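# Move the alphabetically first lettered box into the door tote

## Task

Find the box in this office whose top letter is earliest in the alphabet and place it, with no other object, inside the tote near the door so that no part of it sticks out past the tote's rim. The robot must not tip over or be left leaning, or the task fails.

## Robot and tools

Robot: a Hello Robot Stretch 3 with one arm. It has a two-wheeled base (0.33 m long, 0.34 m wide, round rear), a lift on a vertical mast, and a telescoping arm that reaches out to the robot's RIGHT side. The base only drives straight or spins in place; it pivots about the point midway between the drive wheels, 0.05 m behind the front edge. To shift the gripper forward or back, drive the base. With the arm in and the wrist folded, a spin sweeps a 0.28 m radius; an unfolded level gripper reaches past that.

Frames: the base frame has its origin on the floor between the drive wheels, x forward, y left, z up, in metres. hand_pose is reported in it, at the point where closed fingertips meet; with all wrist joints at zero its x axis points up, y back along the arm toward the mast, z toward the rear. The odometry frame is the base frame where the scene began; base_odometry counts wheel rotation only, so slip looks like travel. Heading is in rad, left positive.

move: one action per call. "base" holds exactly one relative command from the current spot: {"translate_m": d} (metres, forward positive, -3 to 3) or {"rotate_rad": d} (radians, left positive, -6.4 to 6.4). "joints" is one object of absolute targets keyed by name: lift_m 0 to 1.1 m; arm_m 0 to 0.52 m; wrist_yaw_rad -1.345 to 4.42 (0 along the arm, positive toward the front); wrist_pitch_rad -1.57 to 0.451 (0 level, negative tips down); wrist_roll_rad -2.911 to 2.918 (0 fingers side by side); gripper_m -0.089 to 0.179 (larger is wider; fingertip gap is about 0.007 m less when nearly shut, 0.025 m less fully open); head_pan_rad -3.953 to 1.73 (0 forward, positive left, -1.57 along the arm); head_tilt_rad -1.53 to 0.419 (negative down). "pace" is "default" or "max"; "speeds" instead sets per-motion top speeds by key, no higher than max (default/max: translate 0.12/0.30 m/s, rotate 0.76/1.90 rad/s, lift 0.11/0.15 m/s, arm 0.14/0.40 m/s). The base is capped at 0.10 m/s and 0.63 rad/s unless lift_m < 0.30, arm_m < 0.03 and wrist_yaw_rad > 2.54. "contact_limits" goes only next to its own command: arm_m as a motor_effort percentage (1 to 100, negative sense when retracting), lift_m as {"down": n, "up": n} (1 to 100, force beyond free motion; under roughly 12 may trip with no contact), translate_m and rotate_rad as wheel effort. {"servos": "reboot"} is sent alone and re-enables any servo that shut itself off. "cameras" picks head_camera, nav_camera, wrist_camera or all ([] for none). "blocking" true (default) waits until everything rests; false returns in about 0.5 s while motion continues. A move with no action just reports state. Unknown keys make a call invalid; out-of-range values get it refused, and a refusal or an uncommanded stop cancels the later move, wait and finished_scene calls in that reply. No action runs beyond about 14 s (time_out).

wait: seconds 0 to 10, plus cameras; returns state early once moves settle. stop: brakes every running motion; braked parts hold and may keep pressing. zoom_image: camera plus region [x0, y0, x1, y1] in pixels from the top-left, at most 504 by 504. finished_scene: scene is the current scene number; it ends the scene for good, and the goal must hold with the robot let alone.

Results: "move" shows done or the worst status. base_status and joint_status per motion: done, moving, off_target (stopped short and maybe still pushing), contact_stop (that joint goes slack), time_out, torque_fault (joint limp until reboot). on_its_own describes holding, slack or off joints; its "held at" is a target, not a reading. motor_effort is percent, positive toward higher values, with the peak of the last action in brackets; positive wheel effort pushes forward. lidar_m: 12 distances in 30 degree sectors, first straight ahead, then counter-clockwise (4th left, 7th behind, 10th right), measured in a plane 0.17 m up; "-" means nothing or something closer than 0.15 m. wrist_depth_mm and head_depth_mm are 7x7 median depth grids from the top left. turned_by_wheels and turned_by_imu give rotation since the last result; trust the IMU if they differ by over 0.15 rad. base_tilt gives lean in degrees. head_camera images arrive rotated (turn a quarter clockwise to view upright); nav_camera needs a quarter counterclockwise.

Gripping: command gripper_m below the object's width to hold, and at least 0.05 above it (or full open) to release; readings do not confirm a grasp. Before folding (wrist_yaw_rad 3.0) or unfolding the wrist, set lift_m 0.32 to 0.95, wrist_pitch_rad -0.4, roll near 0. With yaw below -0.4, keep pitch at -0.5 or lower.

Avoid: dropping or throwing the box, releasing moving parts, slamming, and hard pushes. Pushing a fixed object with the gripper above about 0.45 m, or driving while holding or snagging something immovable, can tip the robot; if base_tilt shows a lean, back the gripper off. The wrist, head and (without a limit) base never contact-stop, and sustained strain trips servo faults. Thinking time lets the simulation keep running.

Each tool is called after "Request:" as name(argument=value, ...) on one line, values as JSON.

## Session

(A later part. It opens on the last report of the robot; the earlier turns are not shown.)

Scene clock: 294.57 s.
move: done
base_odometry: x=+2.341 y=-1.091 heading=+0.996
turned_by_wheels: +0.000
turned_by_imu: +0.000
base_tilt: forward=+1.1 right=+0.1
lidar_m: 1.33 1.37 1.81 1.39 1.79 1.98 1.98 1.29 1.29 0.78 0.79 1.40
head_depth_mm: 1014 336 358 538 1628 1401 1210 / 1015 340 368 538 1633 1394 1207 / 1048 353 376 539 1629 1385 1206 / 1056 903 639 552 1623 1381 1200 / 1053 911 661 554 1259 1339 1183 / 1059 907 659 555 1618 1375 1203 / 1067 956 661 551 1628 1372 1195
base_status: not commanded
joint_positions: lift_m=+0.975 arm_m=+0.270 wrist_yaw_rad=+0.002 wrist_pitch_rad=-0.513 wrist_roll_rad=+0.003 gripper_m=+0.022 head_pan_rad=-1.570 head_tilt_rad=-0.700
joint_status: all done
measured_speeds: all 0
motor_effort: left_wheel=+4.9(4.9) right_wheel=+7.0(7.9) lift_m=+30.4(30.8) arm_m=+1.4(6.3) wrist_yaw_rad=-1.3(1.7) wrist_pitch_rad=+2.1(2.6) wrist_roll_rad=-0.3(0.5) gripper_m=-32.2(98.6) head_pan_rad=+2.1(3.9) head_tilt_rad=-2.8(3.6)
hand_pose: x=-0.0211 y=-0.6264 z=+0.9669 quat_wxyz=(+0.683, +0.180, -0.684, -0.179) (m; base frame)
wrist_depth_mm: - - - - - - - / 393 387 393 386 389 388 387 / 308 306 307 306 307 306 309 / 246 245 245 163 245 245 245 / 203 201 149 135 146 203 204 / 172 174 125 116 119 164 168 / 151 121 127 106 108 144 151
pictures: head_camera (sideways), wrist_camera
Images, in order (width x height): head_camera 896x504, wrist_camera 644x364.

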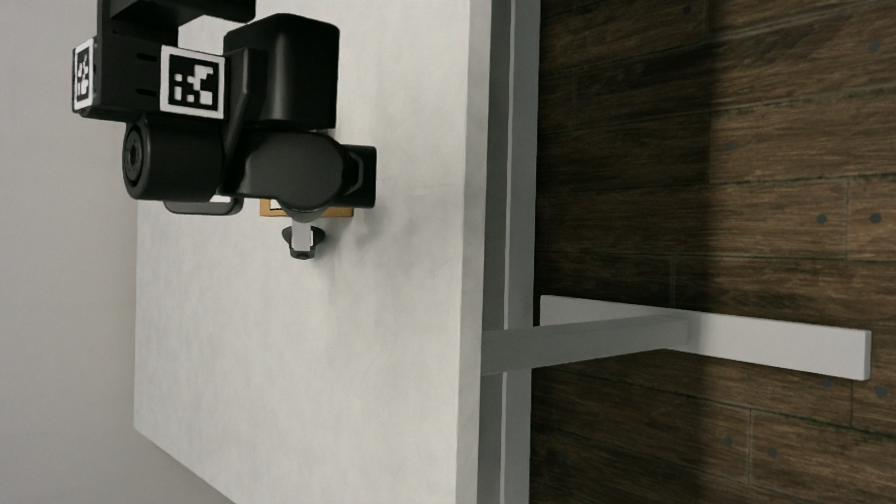

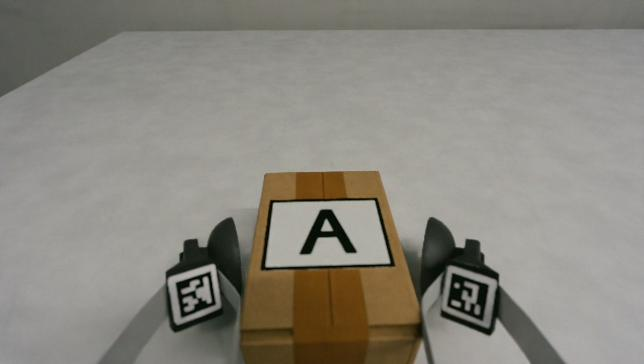

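Request:
move(joints={"gripper_m": -0.01}, cameras=[])

Request:
move(joints={"lift_m": 1.02}, speeds={"lift_m": 0.05}, cameras=["wrist_camera", "nav_camera"])

Scene clock: 298.13 s.
move: done
base_odometry: x=+2.341 y=-1.091 heading=+0.996
turned_by_wheels: +0.000
turned_by_imu: +0.001
base_tilt: forward=+0.9 right=-0.2
lidar_m: 1.33 1.37 1.81 1.39 1.79 1.97 1.98 1.29 1.28 0.78 0.79 1.40
head_depth_mm: 1020 337 357 537 1629 1380 1201 / 1015 340 368 537 1632 1382 1203 / 1053 352 376 537 1635 1383 1196 / 1055 912 639 555 1623 1378 1202 / 1057 912 664 554 1265 1339 1203 / 1060 908 660 552 1610 1385 1201 / 1066 961 660 552 1630 1387 1207
base_status: not commanded
joint_positions: lift_m=+0.975 arm_m=+0.270 wrist_yaw_rad=+0.002 wrist_pitch_rad=-0.513 wrist_roll_rad=+0.003 gripper_m=-0.008 head_pan_rad=-1.570 head_tilt_rad=-0.700
joint_status: all done
measured_speeds: all 0
motor_effort: left_wheel=+4.6(4.8) right_wheel=+7.1(7.8) lift_m=+29.6(30.0) arm_m=-9.3(9.3) wrist_yaw_rad=-1.6(1.6) wrist_pitch_rad=+2.0(2.6) wrist_roll_rad=-0.3(0.6) gripper_m=-44.5(98.5) head_pan_rad=+3.1(4.2) head_tilt_rad=-1.3(3.4)
hand_pose: x=-0.0211 y=-0.6264 z=+0.9669 quat_wxyz=(+0.683, +0.180, -0.684, -0.179) (m; base frame)
wrist_depth_mm: - - - - - - - / 390 385 386 385 385 386 391 / 308 305 310 311 307 308 310 / 243 244 243 163 245 243 246 / 202 202 147 135 146 203 203 / 174 173 124 115 119 163 168 / 151 121 127 105 109 144 151
pictures: none
No camera images: "cameras" was empty.

Scene clock: 299.57 s.
move: done
base_odometry: x=+2.341 y=-1.091 heading=+0.996
turned_by_wheels: +0.000
turned_by_imu: +0.000
base_tilt: forward=+0.8 right=-0.2
lidar_m: 1.33 1.37 1.81 1.39 1.79 1.98 1.97 1.29 1.28 0.78 0.79 1.40
head_depth_mm: 308 314 664 539 1629 1390 1203 / 310 322 637 538 1638 1392 1207 / 322 343 594 536 1614 1380 1203 / 1052 910 662 553 1603 1392 1202 / 1058 908 663 553 1269 1345 1188 / 1061 910 661 551 1627 1392 1200 / 1070 961 659 552 1625 1380 1203
base_status: not commanded
joint_positions: lift_m=+1.020 arm_m=+0.270 wrist_yaw_rad=+0.002 wrist_pitch_rad=-0.521 wrist_roll_rad=+0.003 gripper_m=-0.001 head_pan_rad=-1.570 head_tilt_rad=-0.700
joint_status: all done
measured_speeds: all 0
on_its_own: gripper_m is held at -0.003, not at your -0.010, by its stall guard, which is not easing now
motor_effort: left_wheel=+4.5(4.8) right_wheel=+7.3(8.1) lift_m=+31.0(32.8) arm_m=-13.3(13.5) wrist_yaw_rad=-1.4(1.6) wrist_pitch_rad=+3.9(4.1) wrist_roll_rad=-0.3(0.6) gripper_m=-21.0(44.8) head_pan_rad=+3.6(3.8) head_tilt_rad=-2.2(3.3)
hand_pose: x=-0.0211 y=-0.6251 z=+1.0102 quat_wxyz=(+0.683, +0.183, -0.684, -0.182) (m; base frame)
wrist_depth_mm: - - - - - - - / - - - - - - - / 390 390 389 371 394 372 392 / 327 312 313 168 312 314 314 / 259 259 148 137 149 259 260 / 221 216 124 117 120 211 222 / 200 185 123 105 107 186 194
pictures: nav_camera (sideways), wrist_camera
Images, in order (width x height): nav_camera 672x504, wrist_camera 644x364.

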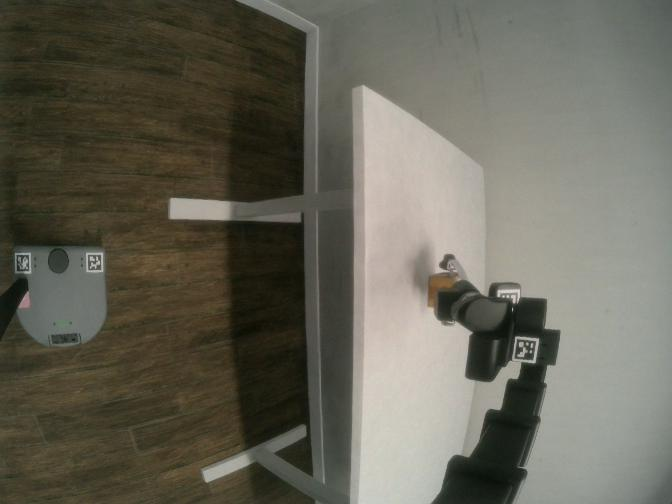

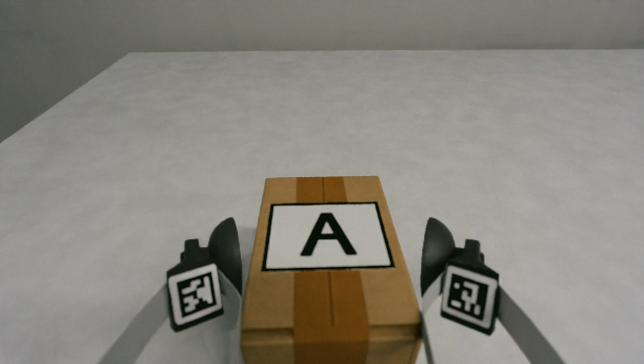

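Request:
move(joints={"lift_m": 1.065}, cameras=[])

Request:
move(joints={"arm_m": 0.005}, cameras=["wrist_camera"])

Request:
move(joints={"wrist_yaw_rad": 1.57, "wrist_pitch_rad": -0.4}, cameras=["wrist_camera"])

Scene clock: 329.23 s.
move: done
base_odometry: x=+2.341 y=-1.091 heading=+0.996
turned_by_wheels: +0.000
turned_by_imu: +0.001
base_tilt: forward=+0.8 right=-0.3
lidar_m: 1.33 1.37 1.81 1.39 1.80 1.98 1.98 1.29 1.28 0.78 0.79 1.40
head_depth_mm: 283 823 665 537 1631 1373 1206 / 297 479 664 537 1639 1384 1209 / 314 385 661 537 1630 1388 1200 / 1060 868 661 553 1609 1386 1208 / 1055 909 661 554 1274 1341 1186 / 1051 907 661 554 1624 1383 1198 / 1060 953 662 550 1612 1374 1200
base_status: not commanded
joint_positions: lift_m=+1.065 arm_m=+0.270 wrist_yaw_rad=+0.002 wrist_pitch_rad=-0.522 wrist_roll_rad=+0.003 gripper_m=-0.001 head_pan_rad=-1.570 head_tilt_rad=-0.700
joint_status: all done
measured_speeds: all 0
on_its_own: gripper_m is held at -0.003, not at your -0.010, by its stall guard, which is not easing now
motor_effort: left_wheel=+4.5(4.9) right_wheel=+8.0(8.0) lift_m=+31.2(33.3) arm_m=-19.8(20.6) wrist_yaw_rad=-1.2(1.6) wrist_pitch_rad=+4.0(4.3) wrist_roll_rad=-0.2(0.4) gripper_m=-21.5(22.5) head_pan_rad=+2.9(4.3) head_tilt_rad=-1.9(2.8)
hand_pose: x=-0.0211 y=-0.6250 z=+1.0550 quat_wxyz=(+0.682, +0.183, -0.684, -0.183) (m; base frame)
wrist_depth_mm: - - - - - - - / - - - - - - - / - - - - - - - / 384 385 386 168 384 383 383 / 317 317 149 137 148 319 319 / 273 267 124 116 120 125 272 / 246 120 109 105 107 228 239
pictures: none
No camera images: "cameras" was empty.

Scene clock: 332.40 s.
move: done
base_odometry: x=+2.341 y=-1.091 heading=+0.996
turned_by_wheels: +0.000
turned_by_imu: +0.000
base_tilt: forward=+1.1 right=+0.0
lidar_m: 1.33 1.36 1.81 1.39 1.79 1.98 1.98 1.29 1.28 0.78 0.79 1.40
head_depth_mm: - - - - - 1326 1216 / - - - - - - 1205 / 1049 - - - - 1332 1200 / 1052 912 662 513 1622 1384 1199 / 1056 913 662 552 1266 1343 1191 / 1059 906 661 553 1630 1385 1202 / 1064 956 662 554 1614 1374 1201
base_status: not commanded
joint_positions: lift_m=+1.065 arm_m=+0.005 wrist_yaw_rad=+0.002 wrist_pitch_rad=-0.522 wrist_roll_rad=+0.003 gripper_m=-0.001 head_pan_rad=-1.570 head_tilt_rad=-0.700
joint_status: all done
measured_speeds: all 0
on_its_own: gripper_m is held at -0.003, not at your -0.010, by its stall guard, which is not easing now
motor_effort: left_wheel=+4.6(4.8) right_wheel=+7.3(8.0) lift_m=+28.8(31.3) arm_m=-19.4(22.6) wrist_yaw_rad=-1.3(1.7) wrist_pitch_rad=+3.6(4.3) wrist_roll_rad=-0.2(0.5) gripper_m=-22.0(22.7) head_pan_rad=+2.1(4.3) head_tilt_rad=-1.7(3.4)
hand_pose: x=-0.0211 y=-0.3600 z=+1.0550 quat_wxyz=(+0.682, +0.183, -0.684, -0.183) (m; base frame)
wrist_depth_mm: - - - - - - - / - - - - - - - / - - - - - - - / 387 385 390 169 385 387 386 / 322 320 148 137 148 321 320 / 290 282 124 116 120 125 299 / - - 109 105 108 - -
pictures: wrist_camera
Images, in order (width x height): wrist_camera 644x364.

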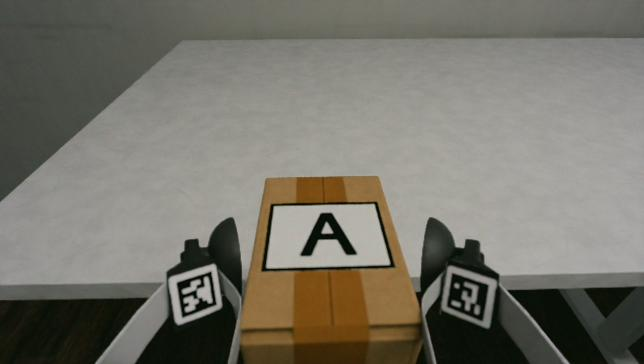

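Scene clock: 334.17 s.
move: done
base_odometry: x=+2.341 y=-1.091 heading=+0.996
turned_by_wheels: +0.000
turned_by_imu: +0.000
base_tilt: forward=+1.1 right=-0.3
lidar_m: 1.33 1.36 1.80 1.38 1.80 1.98 1.98 1.29 1.28 0.78 0.79 1.40
head_depth_mm: - - - - - 1379 1205 / - - - - - 1385 1214 / 1051 - - - - 1354 1201 / 1059 915 664 539 - - 1198 / 1054 913 664 537 - - 1194 / 1056 906 662 555 - - 1200 / 1067 958 714 - - - 1201
base_status: not commanded
joint_positions: lift_m=+1.065 arm_m=+0.005 wrist_yaw_rad=+1.567 wrist_pitch_rad=-0.429 wrist_roll_rad=+0.003 gripper_m=-0.001 head_pan_rad=-1.570 head_tilt_rad=-0.700
joint_status: all done
measured_speeds: all 0
on_its_own: gripper_m is held at -0.003, not at your -0.010, by its stall guard, which is not easing now
motor_effort: left_wheel=+4.5(4.8) right_wheel=+7.3(7.8) lift_m=+28.0(29.2) arm_m=-14.5(19.2) wrist_yaw_rad=+3.5(7.8) wrist_pitch_rad=+5.3(8.0) wrist_roll_rad=-0.1(0.5) gripper_m=-20.9(22.8) head_pan_rad=+2.1(3.5) head_tilt_rad=-0.7(3.0)
hand_pose: x=+0.2017 y=-0.1510 z=+1.0753 quat_wxyz=(+0.596, +0.595, -0.384, +0.380) (m; base frame)
wrist_depth_mm: - - - - - - - / - - - - - - - / - - - - - - - / - - - 169 - - - / - - 149 138 149 - - / - - 124 116 121 - 319 / - - 108 105 107 - -
pictures: wrist_camera
Images, in order (width x height): wrist_camera 644x364.

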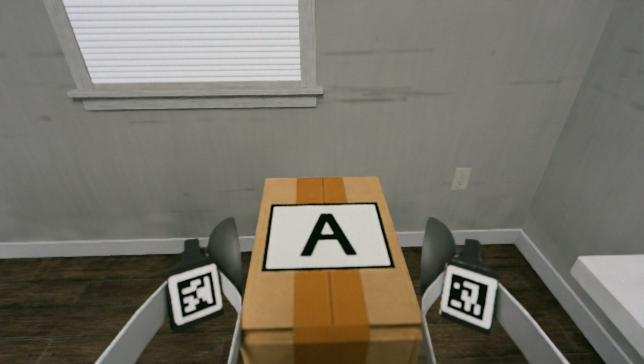

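Request:
move(base={"rotate_rad": 0.96}, joints={"lift_m": 0.6, "head_pan_rad": 0.4, "head_tilt_rad": -0.4}, cameras=[])

Request:
move(joints={"wrist_yaw_rad": 2.62, "lift_m": 0.29}, cameras=["wrist_camera", "nav_camera"])

Request:
move(base={"translate_m": 1.2}, pace="max", cameras=["wrist_camera", "nav_camera"])

Scene clock: 342.77 s.
move: done
base_odometry: x=+2.341 y=-1.091 heading=+1.955
turned_by_wheels: +0.959
turned_by_imu: +0.958
base_tilt: forward=+0.8 right=-0.1
lidar_m: 1.67 1.38 1.44 1.97 1.98 1.29 1.31 1.22 0.78 1.45 1.33 1.34
head_depth_mm: 2498 2524 2563 2658 2293 1772 1447 / 3104 3124 3203 3067 2316 1777 1441 / 3168 3372 3589 3262 2291 1764 1453 / 1358 1493 1437 1618 1633 1722 1438 / 1508 1635 1691 1853 1993 1702 1436 / 1474 1595 1678 1797 1993 1668 1436 / 1472 1587 1652 1781 1885 1644 1430
base_status: done
joint_positions: lift_m=+0.600 arm_m=+0.005 wrist_yaw_rad=+1.567 wrist_pitch_rad=-0.428 wrist_roll_rad=+0.003 gripper_m=-0.001 head_pan_rad=+0.401 head_tilt_rad=-0.400
joint_status: all done
measured_speeds: all 0
on_its_own: gripper_m is held at -0.003, not at your -0.010, by its stall guard, which is not easing now
motor_effort: left_wheel=-10.5(15.5) right_wheel=+10.4(15.8) lift_m=+21.3(23.6) arm_m=-6.7(7.0) wrist_yaw_rad=+2.9(4.0) wrist_pitch_rad=+5.3(5.5) wrist_roll_rad=-0.3(0.5) gripper_m=-21.0(22.9) head_pan_rad=-4.1(5.3) head_tilt_rad=+3.8(6.8)
hand_pose: x=+0.2017 y=-0.1510 z=+0.6103 quat_wxyz=(+0.595, +0.595, -0.384, +0.380) (m; base frame)
wrist_depth_mm: - - - - - - - / - - - - - - - / - - - - - - - / - - - 169 - - - / - - 149 138 149 - - / 899 862 124 116 120 808 899 / 773 120 108 105 107 726 782
pictures: none
No camera images: "cameras" was empty.

Scene clock: 346.43 s.
move: done
base_odometry: x=+2.341 y=-1.091 heading=+1.955
turned_by_wheels: +0.000
turned_by_imu: +0.001
base_tilt: forward=+0.9 right=-0.3
lidar_m: 1.67 1.39 1.44 1.97 1.98 1.29 1.32 1.22 0.78 1.45 1.33 1.34
head_depth_mm: 2467 2538 2572 2651 2316 1767 1440 / 3067 3165 3148 3050 2300 1778 1435 / 3158 3359 3694 3273 2275 1752 1431 / 1368 1492 1437 1629 1638 1696 1436 / 1497 1649 1704 1852 1962 1696 1437 / 1483 1614 1687 1815 1989 1661 1428 / 1468 1590 1662 1797 1885 1651 1416
base_status: not commanded
joint_positions: lift_m=+0.290 arm_m=+0.005 wrist_yaw_rad=+2.617 wrist_pitch_rad=-0.428 wrist_roll_rad=+0.003 gripper_m=-0.001 head_pan_rad=+0.400 head_tilt_rad=-0.400
joint_status: all done
measured_speeds: all 0
on_its_own: gripper_m is held at -0.003, not at your -0.010, by its stall guard, which is not easing now
motor_effort: left_wheel=-10.4(10.6) right_wheel=+10.6(11.5) lift_m=+21.7(23.9) arm_m=-11.0(11.0) wrist_yaw_rad=+3.5(6.6) wrist_pitch_rad=+4.6(5.3) wrist_roll_rad=-0.4(0.5) gripper_m=-22.0(22.7) head_pan_rad=-2.9(4.3) head_tilt_rad=+3.3(4.8)
hand_pose: x=+0.0906 y=+0.0431 z=+0.3005 quat_wxyz=(+0.325, +0.707, -0.035, +0.627) (m; base frame)
wrist_depth_mm: - - - - - - - / - - - - - - - / - - - - - - - / 755 761 773 170 779 763 760 / 627 619 148 138 147 622 619 / 522 523 124 117 120 493 520 / 198 266 109 106 107 425 445
pictures: nav_camera (sideways), wrist_camera
Images, in order (width x height): nav_camera 672x504, wrist_camera 644x364.

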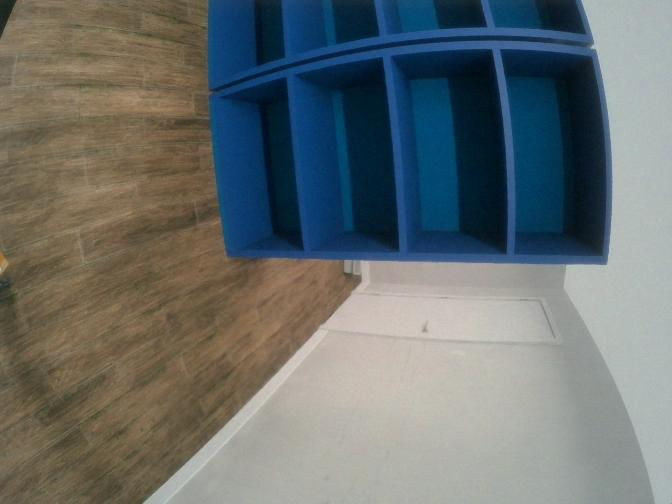

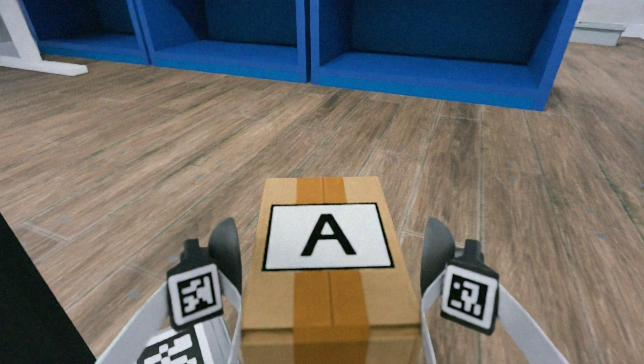

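Scene clock: 351.80 s.
move: done
base_odometry: x=+1.891 y=+0.021 heading=+1.955
turned_by_wheels: +0.000
turned_by_imu: -0.001
base_tilt: forward=+1.0 right=-0.1
lidar_m: 0.75 1.48 0.61 0.55 1.32 2.92 2.35 1.79 1.00 0.65 0.60 0.60
head_depth_mm: 1098 1114 1139 1168 1196 1229 1263 / 1302 1343 1403 1471 1509 1550 1424 / 1713 1776 1853 1910 1997 1766 1437 / 2277 2445 2588 2790 2267 1760 1431 / 2253 2378 2537 2720 2287 1765 1436 / 2192 2336 2496 2705 2294 1751 1423 / 2163 2337 2491 2667 2251 1747 1425
base_status: done
joint_positions: lift_m=+0.290 arm_m=+0.005 wrist_yaw_rad=+2.617 wrist_pitch_rad=-0.428 wrist_roll_rad=+0.003 gripper_m=-0.001 head_pan_rad=+0.400 head_tilt_rad=-0.400
joint_status: not commanded
measured_speeds: all 0
on_its_own: gripper_m is held at -0.003, not at your -0.010, by its stall guard, which is not easing now
motor_effort: left_wheel=+2.8(16.1) right_wheel=+5.7(16.3) lift_m=+24.2(24.6) arm_m=-16.7(16.9) wrist_yaw_rad=+2.8(3.5) wrist_pitch_rad=+4.8(5.5) wrist_roll_rad=-0.3(0.5) gripper_m=-21.7(23.0) head_pan_rad=-2.1(4.2) head_tilt_rad=+2.0(4.0)
hand_pose: x=+0.0905 y=+0.0432 z=+0.3005 quat_wxyz=(+0.324, +0.707, -0.034, +0.628) (m; base frame)
wrist_depth_mm: - - - - - - - / - - - - - - - / - - - - - - - / 767 722 703 169 758 739 769 / 619 631 148 138 146 617 626 / 519 519 124 116 120 488 522 / 197 264 109 105 108 425 448
pictures: nav_camera (sideways), wrist_camera
Images, in order (width x height): nav_camera 672x504, wrist_camera 644x364.

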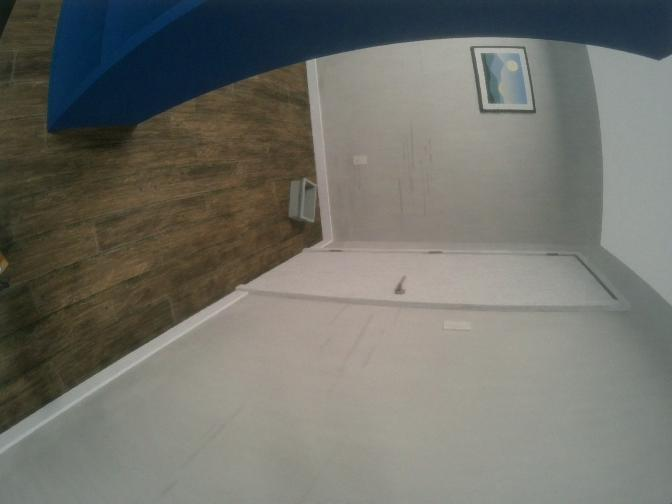

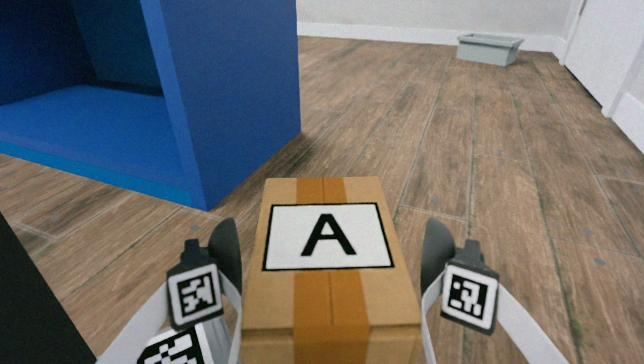

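Request:
move(base={"rotate_rad": 0.53}, pace="max", cameras=[])

Request:
move(base={"translate_m": 1.55}, joints={"head_pan_rad": 0.0, "head_tilt_rad": -0.6}, pace="max", cameras=["head_camera", "nav_camera"])

Scene clock: 360.23 s.
move: done
base_odometry: x=+1.891 y=+0.021 heading=+2.485
turned_by_wheels: +0.530
turned_by_imu: +0.529
base_tilt: forward=+0.8 right=-0.2
lidar_m: 1.48 0.60 0.55 1.31 3.19 2.35 1.78 1.00 0.65 0.60 0.60 0.75
head_depth_mm: 2186 2315 2472 2631 2247 1784 1445 / 2236 2354 2532 2740 2301 1788 1437 / 2307 2413 2623 2761 2320 1765 1447 / 2358 2553 2732 2875 2285 1781 1443 / 773 817 869 930 1001 1081 1165 / 637 667 698 740 785 834 888 / 543 564 590 615 644 679 717
base_status: done
joint_positions: lift_m=+0.290 arm_m=+0.005 wrist_yaw_rad=+2.617 wrist_pitch_rad=-0.428 wrist_roll_rad=+0.003 gripper_m=-0.001 head_pan_rad=+0.400 head_tilt_rad=-0.400
joint_status: not commanded
measured_speeds: all 0
on_its_own: gripper_m is held at -0.003, not at your -0.010, by its stall guard, which is not easing now
motor_effort: left_wheel=-7.1(14.9) right_wheel=+9.6(17.2) lift_m=+26.5(26.8) arm_m=-18.1(20.0) wrist_yaw_rad=+3.4(3.6) wrist_pitch_rad=+4.9(5.1) wrist_roll_rad=-0.3(0.5) gripper_m=-20.9(22.8) head_pan_rad=-2.4(4.1) head_tilt_rad=+2.5(2.5)
hand_pose: x=+0.0905 y=+0.0432 z=+0.3005 quat_wxyz=(+0.324, +0.707, -0.034, +0.628) (m; base frame)
wrist_depth_mm: - - - - - - - / - - - - - - - / - - 937 - - - - / 782 777 772 168 734 770 767 / 631 609 148 138 146 619 624 / 517 524 124 116 120 483 514 / 196 264 108 105 107 424 443
pictures: none
No camera images: "cameras" was empty.

Scene clock: 366.80 s.
move: done
base_odometry: x=+0.664 y=+0.968 heading=+2.484
turned_by_wheels: +0.000
turned_by_imu: -0.002
base_tilt: forward=+0.8 right=+0.0
lidar_m: 0.97 1.08 1.35 2.75 1.10 0.88 3.31 0.64 0.38 0.36 0.36 0.45
head_depth_mm: 897 952 963 973 920 964 983 / 917 1015 1130 1250 1385 1384 1235 / 908 1002 1119 1262 1465 1476 1270 / 905 998 1113 1258 1442 1479 1222 / 898 988 1099 1243 1422 1471 1262 / 897 977 1097 1226 1408 1465 1217 / 888 969 1087 1215 1397 1470 1246
base_status: done
joint_positions: lift_m=+0.290 arm_m=+0.005 wrist_yaw_rad=+2.617 wrist_pitch_rad=-0.428 wrist_roll_rad=+0.003 gripper_m=-0.001 head_pan_rad=+0.000 head_tilt_rad=-0.600
joint_status: all done
measured_speeds: all 0
on_its_own: gripper_m is held at -0.003, not at your -0.010, by its stall guard, which is not easing now
motor_effort: left_wheel=+2.3(14.6) right_wheel=+6.1(15.9) lift_m=+29.9(30.0) arm_m=-14.8(18.3) wrist_yaw_rad=+2.7(3.6) wrist_pitch_rad=+4.8(5.4) wrist_roll_rad=-0.4(0.5) gripper_m=-20.9(23.3) head_pan_rad=+3.9(4.8) head_tilt_rad=-2.8(4.9)
hand_pose: x=+0.0905 y=+0.0432 z=+0.3005 quat_wxyz=(+0.324, +0.707, -0.034, +0.628) (m; base frame)
wrist_depth_mm: - - - - - - - / - - - - - - - / - - - - - 969 - / 771 781 772 170 781 701 - / 617 618 149 138 146 624 - / 521 520 124 116 120 483 487 / 197 267 108 105 107 425 440
pictures: head_camera (sideways), nav_camera (sideways)
Images, in order (width x height): head_camera 896x504, nav_camera 672x504.

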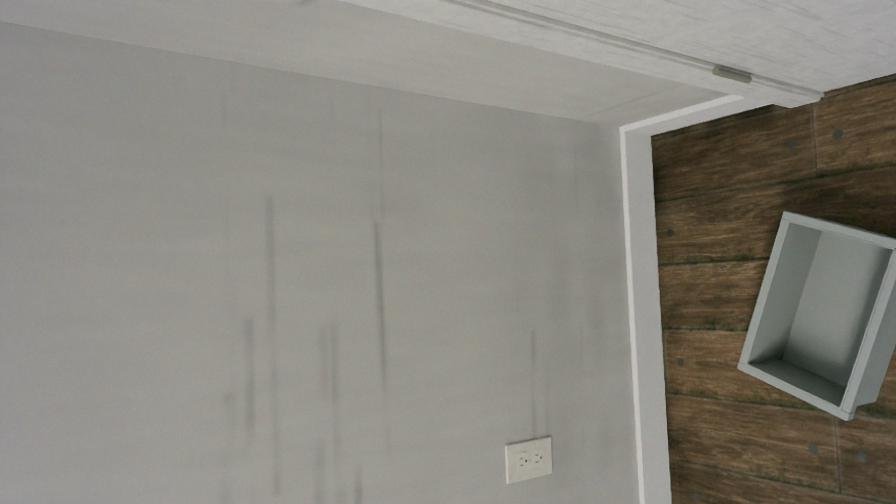

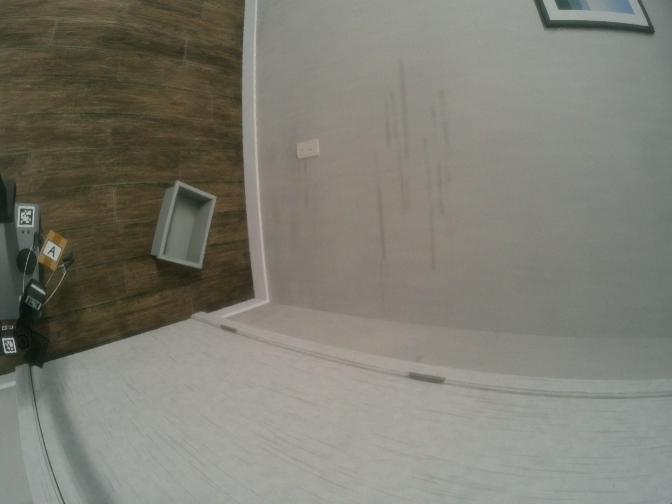

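Request:
move(base={"rotate_rad": 1.343}, joints={"head_pan_rad": -1.57, "head_tilt_rad": -0.7}, pace="max", cameras=[])

Request:
move(base={"translate_m": 0.2}, joints={"lift_m": 0.55}, cameras=["head_camera"])

Scene clock: 389.63 s.
move: done
base_odometry: x=+0.664 y=+0.968 heading=-2.456
turned_by_wheels: +1.343
turned_by_imu: +1.338
base_tilt: forward=+1.0 right=-0.2
lidar_m: 1.79 1.69 0.88 0.96 0.99 0.48 0.36 0.36 0.39 0.60 1.08 1.18
head_depth_mm: 527 559 595 638 687 745 811 / 616 665 716 778 855 941 1054 / 793 862 895 975 1109 1270 1202 / 955 1055 1205 1390 1551 1385 1206 / 950 1066 1197 1376 1539 1320 1181 / 919 1022 1151 1327 1510 1332 1181 / 896 988 1102 1267 1482 1355 1189
base_status: done
joint_positions: lift_m=+0.290 arm_m=+0.005 wrist_yaw_rad=+2.617 wrist_pitch_rad=-0.428 wrist_roll_rad=+0.003 gripper_m=-0.001 head_pan_rad=-1.586 head_tilt_rad=-0.701
joint_status: all done
measured_speeds: translate_m=+0.000 rotate_rad=+0.000 lift_m=+0.000 arm_m=+0.000 wrist_yaw_rad=+0.000 wrist_pitch_rad=+0.000 wrist_roll_rad=+0.000 head_pan_rad=+0.024 head_tilt_rad=+0.000
on_its_own: gripper_m is held at -0.003, not at your -0.010, by its stall guard, which is not easing now
motor_effort: left_wheel=-8.6(16.7) right_wheel=+10.2(16.4) lift_m=+26.7(31.2) arm_m=-19.5(20.4) wrist_yaw_rad=+2.9(3.4) wrist_pitch_rad=+4.9(5.3) wrist_roll_rad=-0.3(0.5) gripper_m=-22.0(22.9) head_pan_rad=+2.1(4.4) head_tilt_rad=-3.0(5.8)
hand_pose: x=+0.0905 y=+0.0432 z=+0.3005 quat_wxyz=(+0.324, +0.707, -0.034, +0.628) (m; base frame)
wrist_depth_mm: - - 820 - - - - / - - 916 - - - - / - - 962 - - - - / 763 771 780 169 757 759 779 / 624 628 148 138 146 619 617 / 513 520 124 117 120 480 516 / 198 266 108 105 108 421 442
pictures: none
No camera images: "cameras" was empty.

Scene clock: 392.83 s.
move: done
base_odometry: x=+0.509 y=+0.841 heading=-2.456
turned_by_wheels: +0.000
turned_by_imu: +0.000
base_tilt: forward=+0.9 right=-0.1
lidar_m: 1.66 1.89 0.92 0.83 1.46 0.71 0.55 0.55 0.60 0.94 1.00 1.09
head_depth_mm: 859 910 958 989 1065 1152 1189 / 956 1047 1157 1269 1374 1336 1209 / 933 1048 1201 1398 1574 1384 1186 / 902 1011 1154 1333 1530 1313 1183 / 874 975 1114 1284 1491 1326 1181 / 855 946 1067 1226 1429 1375 1189 / 826 916 1029 1170 1366 1387 1208
base_status: done
joint_positions: lift_m=+0.550 arm_m=+0.005 wrist_yaw_rad=+2.617 wrist_pitch_rad=-0.428 wrist_roll_rad=+0.003 gripper_m=-0.001 head_pan_rad=-1.571 head_tilt_rad=-0.701
joint_status: all done
measured_speeds: all 0
on_its_own: gripper_m is held at -0.003, not at your -0.010, by its stall guard, which is not easing now
motor_effort: left_wheel=+0.1(5.9) right_wheel=+10.3(17.7) lift_m=+31.2(33.9) arm_m=-11.8(19.6) wrist_yaw_rad=+2.5(3.4) wrist_pitch_rad=+4.7(5.3) wrist_roll_rad=-0.4(0.5) gripper_m=-21.1(23.2) head_pan_rad=+3.3(4.7) head_tilt_rad=-2.9(4.4)
hand_pose: x=+0.0905 y=+0.0432 z=+0.5605 quat_wxyz=(+0.324, +0.707, -0.034, +0.628) (m; base frame)
wrist_depth_mm: - 731 - - - - - / - 820 - - - - - / - - - - - - - / - - - 168 - - - / - - 149 138 149 - - / 786 807 124 117 120 771 821 / 197 659 108 105 107 682 700
pictures: head_camera (sideways)
Images, in order (width x height): head_camera 896x504.

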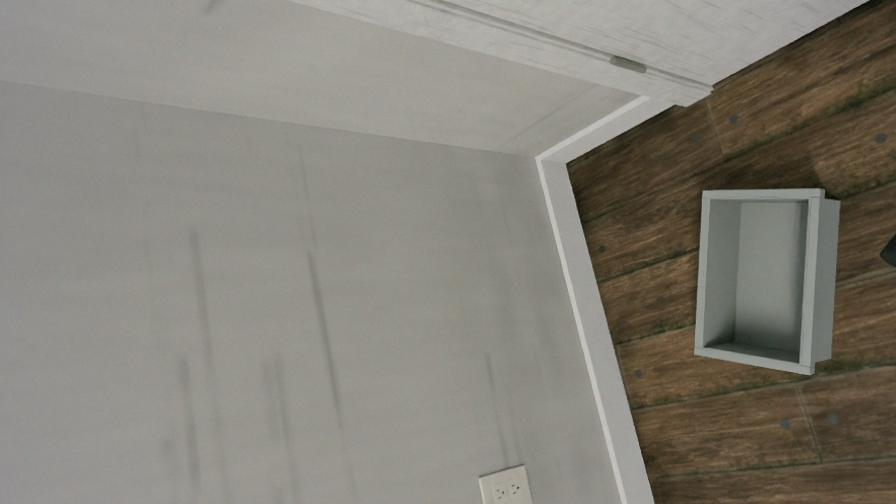

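Request:
move(base={"rotate_rad": -0.06}, joints={"wrist_yaw_rad": 1.3}, cameras=[])

Request:
move(base={"translate_m": 0.134}, joints={"wrist_yaw_rad": 0.0}, cameras=[])

Request:
move(joints={"wrist_pitch_rad": -1.57, "arm_m": 0.4}, cameras=["head_camera", "nav_camera", "wrist_camera"])

Scene clock: 411.53 s.
move: done
base_odometry: x=+0.509 y=+0.841 heading=-2.516
turned_by_wheels: -0.059
turned_by_imu: -0.059
base_tilt: forward=+0.9 right=-0.2
lidar_m: 1.55 2.19 0.96 0.83 1.70 0.75 0.56 0.55 0.58 0.83 1.00 1.07
head_depth_mm: 788 835 855 925 1008 1099 1162 / 910 978 1058 1150 1230 1331 1202 / 956 1078 1218 1385 1559 1386 1206 / 922 1032 1175 1359 1560 1326 1177 / 892 995 1118 1297 1510 1326 1184 / 861 952 1070 1232 1433 1381 1170 / 835 921 1033 1171 1362 1381 1206
base_status: done
joint_positions: lift_m=+0.550 arm_m=+0.005 wrist_yaw_rad=+1.303 wrist_pitch_rad=-0.428 wrist_roll_rad=+0.003 gripper_m=-0.001 head_pan_rad=-1.570 head_tilt_rad=-0.701
joint_status: all done
measured_speeds: all 0
on_its_own: gripper_m is held at -0.003, not at your -0.010, by its stall guard, which is not easing now
motor_effort: left_wheel=+12.7(14.1) right_wheel=-7.9(8.8) lift_m=+29.9(31.3) arm_m=-0.8(5.3) wrist_yaw_rad=-2.8(6.2) wrist_pitch_rad=+4.9(5.2) wrist_roll_rad=-0.3(0.5) gripper_m=-22.4(22.5) head_pan_rad=+2.5(4.2) head_tilt_rad=-2.0(2.8)
hand_pose: x=+0.1938 y=-0.2090 z=+0.5605 quat_wxyz=(+0.640, +0.539, -0.459, +0.299) (m; base frame)
wrist_depth_mm: - - - - - - - / - - - - - - - / - - - - - - 646 / - - - 169 - - - / - - 148 138 147 835 - / 831 805 124 117 120 124 742 / 732 670 108 105 108 677 683
pictures: none
No camera images: "cameras" was empty.

Scene clock: 414.00 s.
move: done
base_odometry: x=+0.401 y=+0.763 heading=-2.515
turned_by_wheels: +0.000
turned_by_imu: +0.000
base_tilt: forward=+1.0 right=+0.0
lidar_m: 1.46 2.37 1.04 0.83 2.06 0.90 0.68 0.67 0.71 0.96 0.94 1.01
head_depth_mm: 943 1020 1081 1174 1242 1307 1205 / 936 1059 1202 1373 1535 1391 1180 / 905 1013 1167 1353 1547 1380 677 / 865 974 1110 1285 1514 1384 694 / 838 932 1054 1222 1445 1376 1183 / 809 900 1006 1160 1355 1381 1195 / 783 867 974 1103 1284 1383 1204
base_status: done
joint_positions: lift_m=+0.550 arm_m=+0.005 wrist_yaw_rad=+0.003 wrist_pitch_rad=-0.428 wrist_roll_rad=+0.003 gripper_m=-0.001 head_pan_rad=-1.570 head_tilt_rad=-0.701
joint_status: all done
measured_speeds: all 0
on_its_own: gripper_m is held at -0.003, not at your -0.010, by its stall guard, which is not easing now
motor_effort: left_wheel=+14.3(17.0) right_wheel=-2.5(5.2) lift_m=+27.1(29.7) arm_m=+4.8(4.8) wrist_yaw_rad=-2.1(5.3) wrist_pitch_rad=+4.9(5.4) wrist_roll_rad=-0.3(0.5) gripper_m=-21.9(22.9) head_pan_rad=+3.9(4.3) head_tilt_rad=-1.8(2.7)
hand_pose: x=-0.0208 y=-0.3731 z=+0.5605 quat_wxyz=(+0.690, +0.151, -0.691, -0.149) (m; base frame)
wrist_depth_mm: - - - - - - 464 / - - - - - 523 - / - 646 - - - 550 - / - - - 162 - 623 - / - - 143 137 144 636 - / - 121 124 117 120 120 - / 731 670 109 105 107 119 -
pictures: none
No camera images: "cameras" was empty.

Scene clock: 418.10 s.
move: done
base_odometry: x=+0.401 y=+0.763 heading=-2.515
turned_by_wheels: +0.000
turned_by_imu: +0.001
base_tilt: forward=+0.9 right=-0.1
lidar_m: 1.46 2.37 1.04 0.84 2.06 0.90 0.68 0.67 0.71 0.96 0.94 1.00
head_depth_mm: 938 1024 1088 1171 1251 1296 1181 / 941 1063 1208 1379 716 575 504 / 903 1015 1158 1342 719 1293 1170 / 867 976 1107 1283 1490 1294 1168 / 841 937 1057 1216 1433 1376 1185 / 809 900 1005 1158 1342 1376 1206 / 781 867 972 1103 1284 1380 1203
base_status: not commanded
joint_positions: lift_m=+0.550 arm_m=+0.400 wrist_yaw_rad=+0.003 wrist_pitch_rad=-1.564 wrist_roll_rad=+0.003 gripper_m=-0.001 head_pan_rad=-1.570 head_tilt_rad=-0.701
joint_status: all done
measured_speeds: all 0
on_its_own: gripper_m is held at -0.003, not at your -0.010, by its stall guard, which is not easing now
motor_effort: left_wheel=+14.0(14.6) right_wheel=-2.5(3.0) lift_m=+23.0(27.1) arm_m=+20.8(23.2) wrist_yaw_rad=-2.2(2.9) wrist_pitch_rad=-1.2(5.3) wrist_roll_rad=-0.2(0.5) gripper_m=-22.1(23.1) head_pan_rad=+2.8(4.0) head_tilt_rad=-0.4(2.2)
hand_pose: x=-0.0217 y=-0.5227 z=+0.4323 quat_wxyz=(+0.502, +0.498, -0.501, -0.499) (m; base frame)
wrist_depth_mm: 562 558 560 552 542 542 473 / 575 568 556 - 555 555 496 / 574 581 582 - 565 563 513 / 591 589 592 158 569 581 572 / 614 600 147 135 145 591 575 / 623 618 125 116 119 594 600 / 636 634 109 106 108 603 605
pictures: head_camera (sideways), nav_camera (sideways), wrist_camera
Images, in order (width x height): head_camera 896x504, nav_camera 672x504, wrist_camera 644x364.

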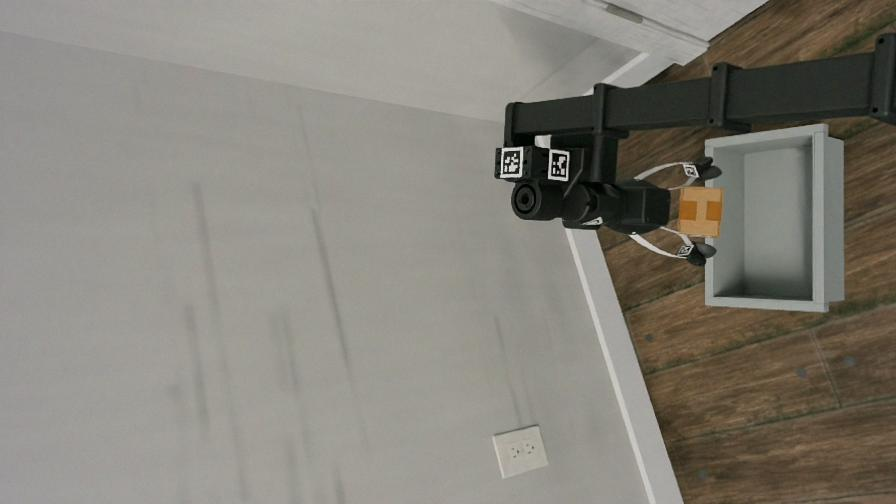

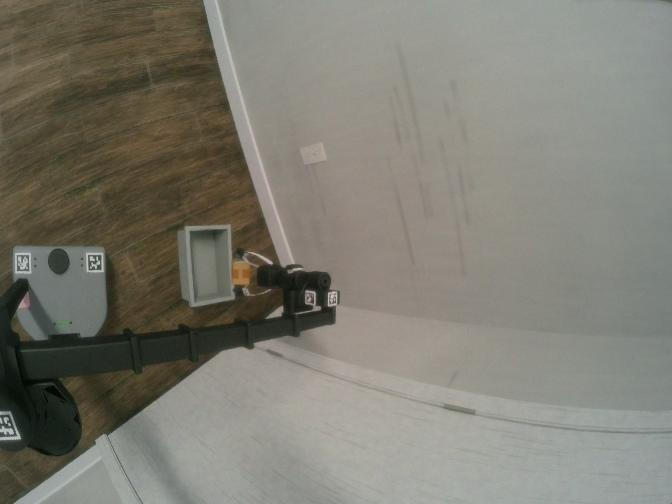

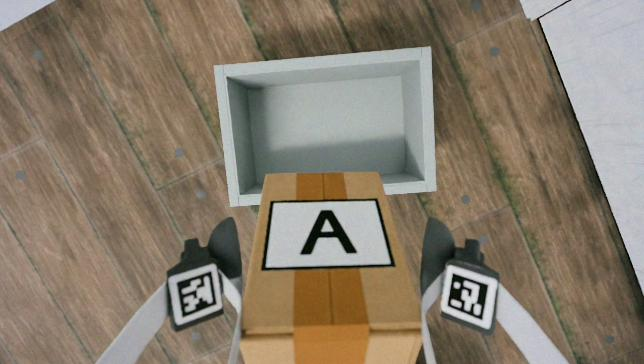

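Request:
move(joints={"arm_m": 0.458, "lift_m": 0.35}, cameras=["head_camera", "wrist_camera"])

Scene clock: 429.23 s.
move: done
base_odometry: x=+0.401 y=+0.763 heading=-2.515
turned_by_wheels: +0.000
turned_by_imu: +0.001
base_tilt: forward=+1.1 right=-0.1
lidar_m: 1.46 2.37 1.04 0.84 2.06 0.90 0.68 0.67 0.71 0.96 0.94 1.00
head_depth_mm: 946 1018 1091 1173 1250 1304 1207 / 937 1060 1211 1361 1510 1320 701 / 899 1015 1163 1359 1487 1009 1165 / 866 970 1107 1281 1504 1294 1159 / 839 928 1061 1219 1432 1375 1177 / 807 898 1014 1156 1355 1375 1211 / 784 865 967 1105 1280 1376 1199
base_status: not commanded
joint_positions: lift_m=+0.350 arm_m=+0.458 wrist_yaw_rad=+0.003 wrist_pitch_rad=-1.565 wrist_roll_rad=+0.003 gripper_m=-0.001 head_pan_rad=-1.570 head_tilt_rad=-0.701
joint_status: all done
measured_speeds: all 0
on_its_own: gripper_m is held at -0.003, not at your -0.010, by its stall guard, which is not easing now
motor_effort: left_wheel=+13.6(14.0) right_wheel=-2.8(2.9) lift_m=+21.7(23.5) arm_m=+18.8(23.1) wrist_yaw_rad=-2.2(2.7) wrist_pitch_rad=-1.1(1.4) wrist_roll_rad=-0.3(0.4) gripper_m=-22.3(22.9) head_pan_rad=+2.3(4.0) head_tilt_rad=+0.5(2.1)
hand_pose: x=-0.0217 y=-0.5803 z=+0.2323 quat_wxyz=(+0.502, +0.499, -0.501, -0.499) (m; base frame)
wrist_depth_mm: 372 371 369 364 365 362 362 / 383 372 374 346 322 372 365 / 387 386 - - - 374 373 / 392 395 - 157 - 383 381 / 399 404 146 136 140 390 391 / 411 409 125 116 119 276 399 / 423 419 109 106 108 406 406
pictures: head_camera (sideways), wrist_camera
Images, in order (width x height): head_camera 896x504, wrist_camera 644x364.

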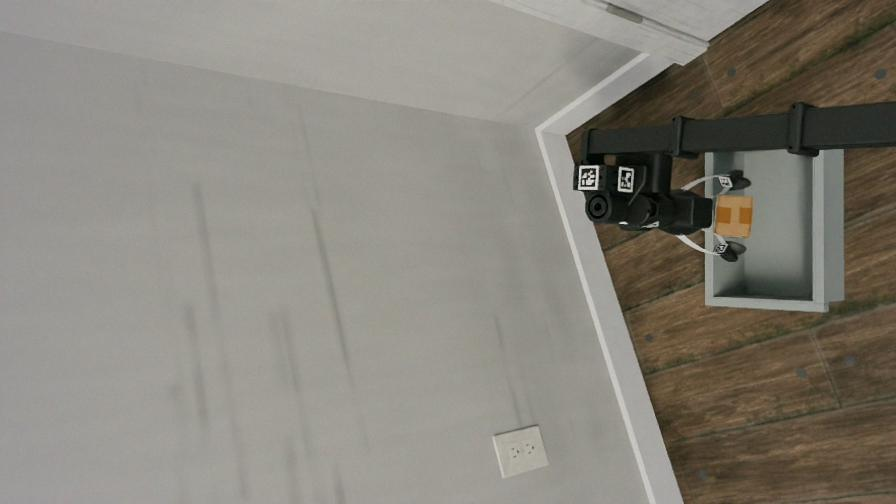

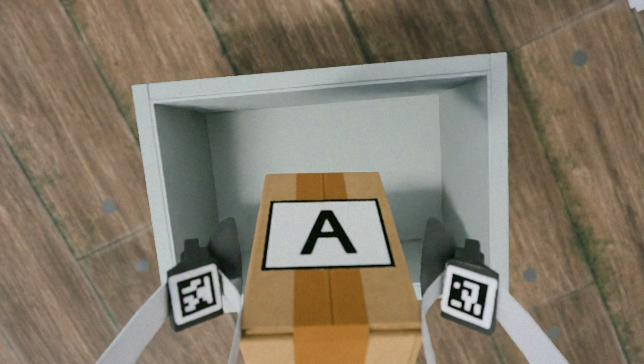

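Request:
move(joints={"lift_m": 0.22}, contact_limits={"lift_m": {"down": 14}}, cameras=["wrist_camera"])

Request:
move(joints={"lift_m": 0.16}, speeds={"lift_m": 0.03}, contact_limits={"lift_m": {"down": 13}}, cameras=["head_camera", "wrist_camera"])

Scene clock: 436.47 s.
move: done
base_odometry: x=+0.401 y=+0.763 heading=-2.515
turned_by_wheels: +0.000
turned_by_imu: +0.001
base_tilt: forward=+0.9 right=-0.2
lidar_m: 1.45 2.38 1.04 0.84 2.06 0.90 0.68 0.67 0.71 0.96 0.94 1.00
head_depth_mm: 942 1017 1083 1183 1259 1313 1214 / 936 1063 1203 1375 1512 1385 1181 / 902 1012 1160 1349 1545 982 1151 / 868 968 1105 1284 1522 1300 1161 / 835 937 1060 1218 1437 1387 1173 / 808 896 1008 1150 1353 1375 1199 / 783 867 970 1103 1282 1389 1199
base_status: not commanded
joint_positions: lift_m=+0.220 arm_m=+0.458 wrist_yaw_rad=+0.003 wrist_pitch_rad=-1.565 wrist_roll_rad=+0.003 gripper_m=-0.001 head_pan_rad=-1.570 head_tilt_rad=-0.700
joint_status: all done
measured_speeds: all 0
on_its_own: gripper_m is held at -0.003, not at your -0.010, by its stall guard, which is not easing now
motor_effort: left_wheel=+13.8(14.0) right_wheel=-2.5(2.9) lift_m=+22.4(22.8) arm_m=+10.7(14.1) wrist_yaw_rad=-2.5(2.6) wrist_pitch_rad=-0.9(1.5) wrist_roll_rad=-0.3(0.5) gripper_m=-20.7(23.1) head_pan_rad=+2.4(3.6) head_tilt_rad=+2.1(2.7)
contact_limits: lift_m down 14 (down: maximum 72; up: maximum 65)
hand_pose: x=-0.0217 y=-0.5803 z=+0.1023 quat_wxyz=(+0.502, +0.499, -0.501, -0.499) (m; base frame)
wrist_depth_mm: 246 136 134 133 133 136 131 / 144 176 187 188 204 201 - / - - - - - - - / - - - 158 - - - / - - 146 136 141 - - / - - 125 115 120 121 - / - 205 109 105 108 182 185
pictures: wrist_camera
Images, in order (width x height): wrist_camera 644x364.

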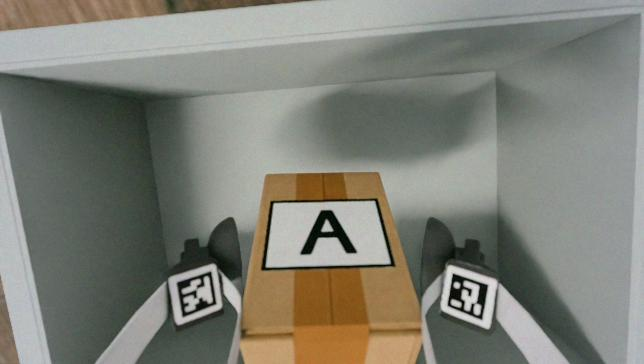

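Scene clock: 438.90 s.
move: done
base_odometry: x=+0.401 y=+0.763 heading=-2.515
turned_by_wheels: +0.000
turned_by_imu: +0.000
base_tilt: forward=+1.1 right=-0.1
lidar_m: 1.46 2.38 1.04 0.84 2.06 0.90 0.68 0.67 0.71 0.96 0.94 1.00
head_depth_mm: 936 1016 1085 1168 1255 1315 1213 / 937 1057 1205 1381 1506 1381 1187 / 904 1009 1162 1350 1539 1019 1144 / 864 969 1105 1277 1518 1390 1162 / 840 939 1057 1216 1434 1379 1184 / 808 894 1009 1157 1353 1382 1203 / 784 867 971 1098 1279 1387 1204
base_status: not commanded
joint_positions: lift_m=+0.160 arm_m=+0.458 wrist_yaw_rad=+0.003 wrist_pitch_rad=-1.565 wrist_roll_rad=+0.003 gripper_m=-0.001 head_pan_rad=-1.570 head_tilt_rad=-0.700
joint_status: all done
measured_speeds: all 0
on_its_own: gripper_m is held at -0.003, not at your -0.010, by its stall guard, which is not easing now
motor_effort: left_wheel=+13.7(14.0) right_wheel=-2.5(2.9) lift_m=+21.8(22.9) arm_m=+6.8(10.8) wrist_yaw_rad=-2.5(2.8) wrist_pitch_rad=-1.2(1.5) wrist_roll_rad=-0.3(0.6) gripper_m=-22.3(22.8) head_pan_rad=+3.9(3.9) head_tilt_rad=+0.8(3.3)
contact_limits: lift_m down 13 (down: maximum 72; up: maximum 65)
hand_pose: x=-0.0217 y=-0.5803 z=+0.0423 quat_wxyz=(+0.502, +0.499, -0.501, -0.499) (m; base frame)
wrist_depth_mm: - 111 111 129 126 136 132 / 145 178 191 190 191 189 - / - 196 195 195 193 193 - / - - 198 164 197 197 - / - - 146 135 140 - - / - - 124 116 120 120 - / - 119 109 106 108 182 185
pictures: head_camera (sideways), wrist_camera
Images, in order (width x height): head_camera 896x504, wrist_camera 644x364.

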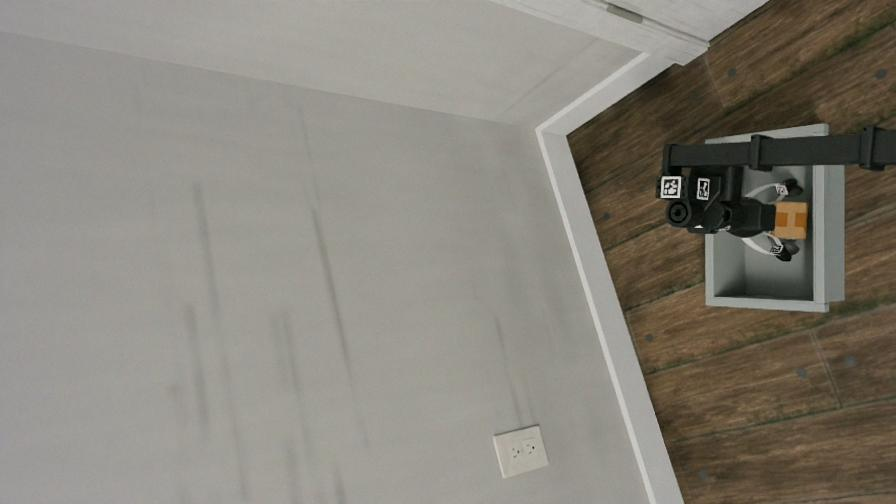

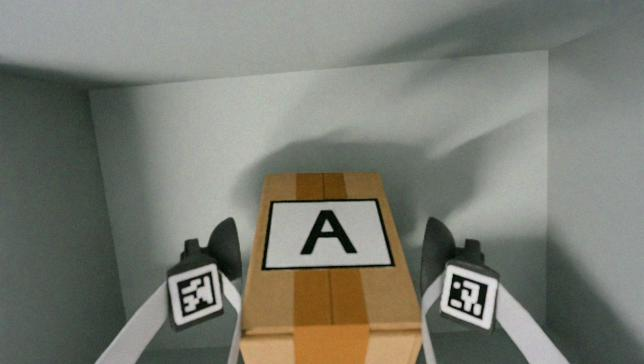

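Request:
move(joints={"lift_m": 0.12}, speeds={"lift_m": 0.02}, contact_limits={"lift_m": {"down": 13}}, cameras=["head_camera", "wrist_camera"])

Scene clock: 442.17 s.
move: contact_stop
base_odometry: x=+0.401 y=+0.763 heading=-2.516
turned_by_wheels: +0.000
turned_by_imu: +0.001
base_tilt: forward=+1.0 right=-0.2
lidar_m: 1.45 2.37 1.04 0.84 2.06 0.90 0.68 0.67 0.71 0.96 0.94 1.00
head_depth_mm: 947 1015 1089 1166 1254 1311 1211 / 937 1058 1206 1373 1523 1391 1185 / 900 1012 1153 1352 1537 1014 1150 / 866 971 1104 1284 1508 1375 1166 / 837 937 1050 1211 1435 1376 1182 / 808 899 1009 1154 1351 1368 1200 / 783 863 968 1105 1275 1379 1207
base_status: not commanded
joint_positions: lift_m=+0.157 arm_m=+0.458 wrist_yaw_rad=+0.002 wrist_pitch_rad=-1.583 wrist_roll_rad=+0.003 gripper_m=-0.001 head_pan_rad=-1.570 head_tilt_rad=-0.699
joint_status: lift_m contact_stop (moved -0.003 of -0.040)
measured_speeds: translate_m=+0.000 rotate_rad=+0.000 lift_m=+0.003 arm_m=+0.000 wrist_yaw_rad=+0.000 wrist_pitch_rad=+0.000 wrist_roll_rad=+0.000 head_pan_rad=+0.000 head_tilt_rad=+0.000
on_its_own: gripper_m is held at -0.003, not at your -0.010, by its stall guard, which is not easing now; lift_m is slack since a contact_stop (your +0.120 is given up)
motor_effort: left_wheel=+12.6(14.0) right_wheel=-3.1(3.1) lift_m=+21.4(23.0) arm_m=+1.8(2.9) wrist_yaw_rad=-1.7(2.2) wrist_pitch_rad=+2.1(3.7) wrist_roll_rad=-0.1(0.4) gripper_m=-21.2(22.9) head_pan_rad=+1.6(3.1) head_tilt_rad=+1.6(2.1)
contact_limits: lift_m down 13 (down: maximum 72; up: maximum 65)
hand_pose: x=-0.0217 y=-0.5758 z=+0.0396 quat_wxyz=(+0.497, +0.503, -0.497, -0.504) (m; base frame)
wrist_depth_mm: 115 118 111 137 136 150 140 / 157 189 189 188 186 186 - / - 194 192 191 191 189 - / - 198 197 159 195 194 - / - - 143 133 145 198 - / - - 124 115 118 120 - / - 120 110 106 107 120 179
pictures: head_camera (sideways), wrist_camera
Images, in order (width x height): head_camera 896x504, wrist_camera 644x364.

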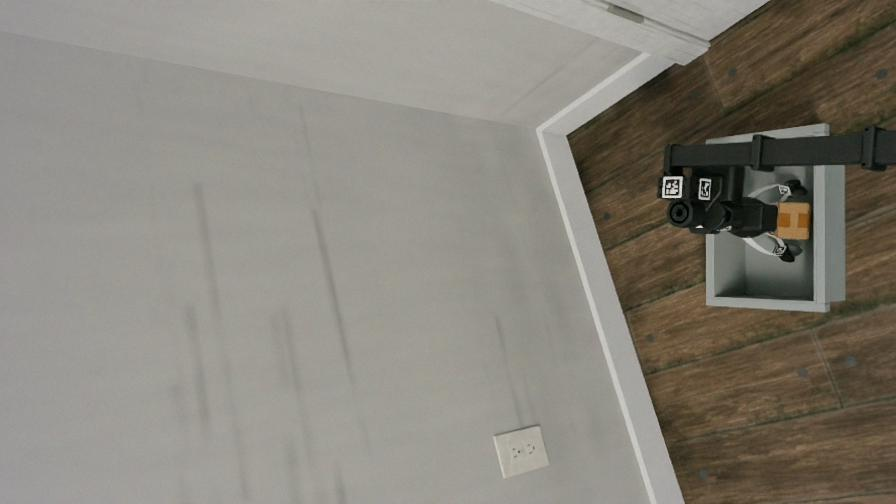

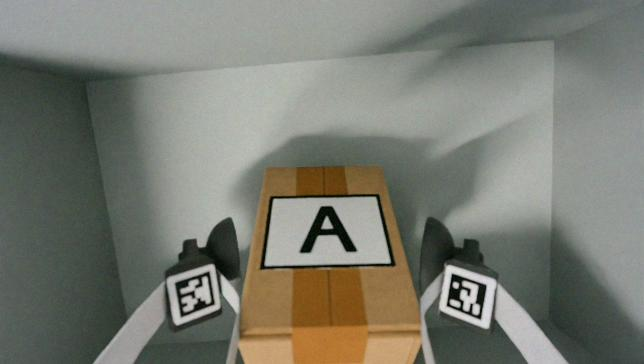

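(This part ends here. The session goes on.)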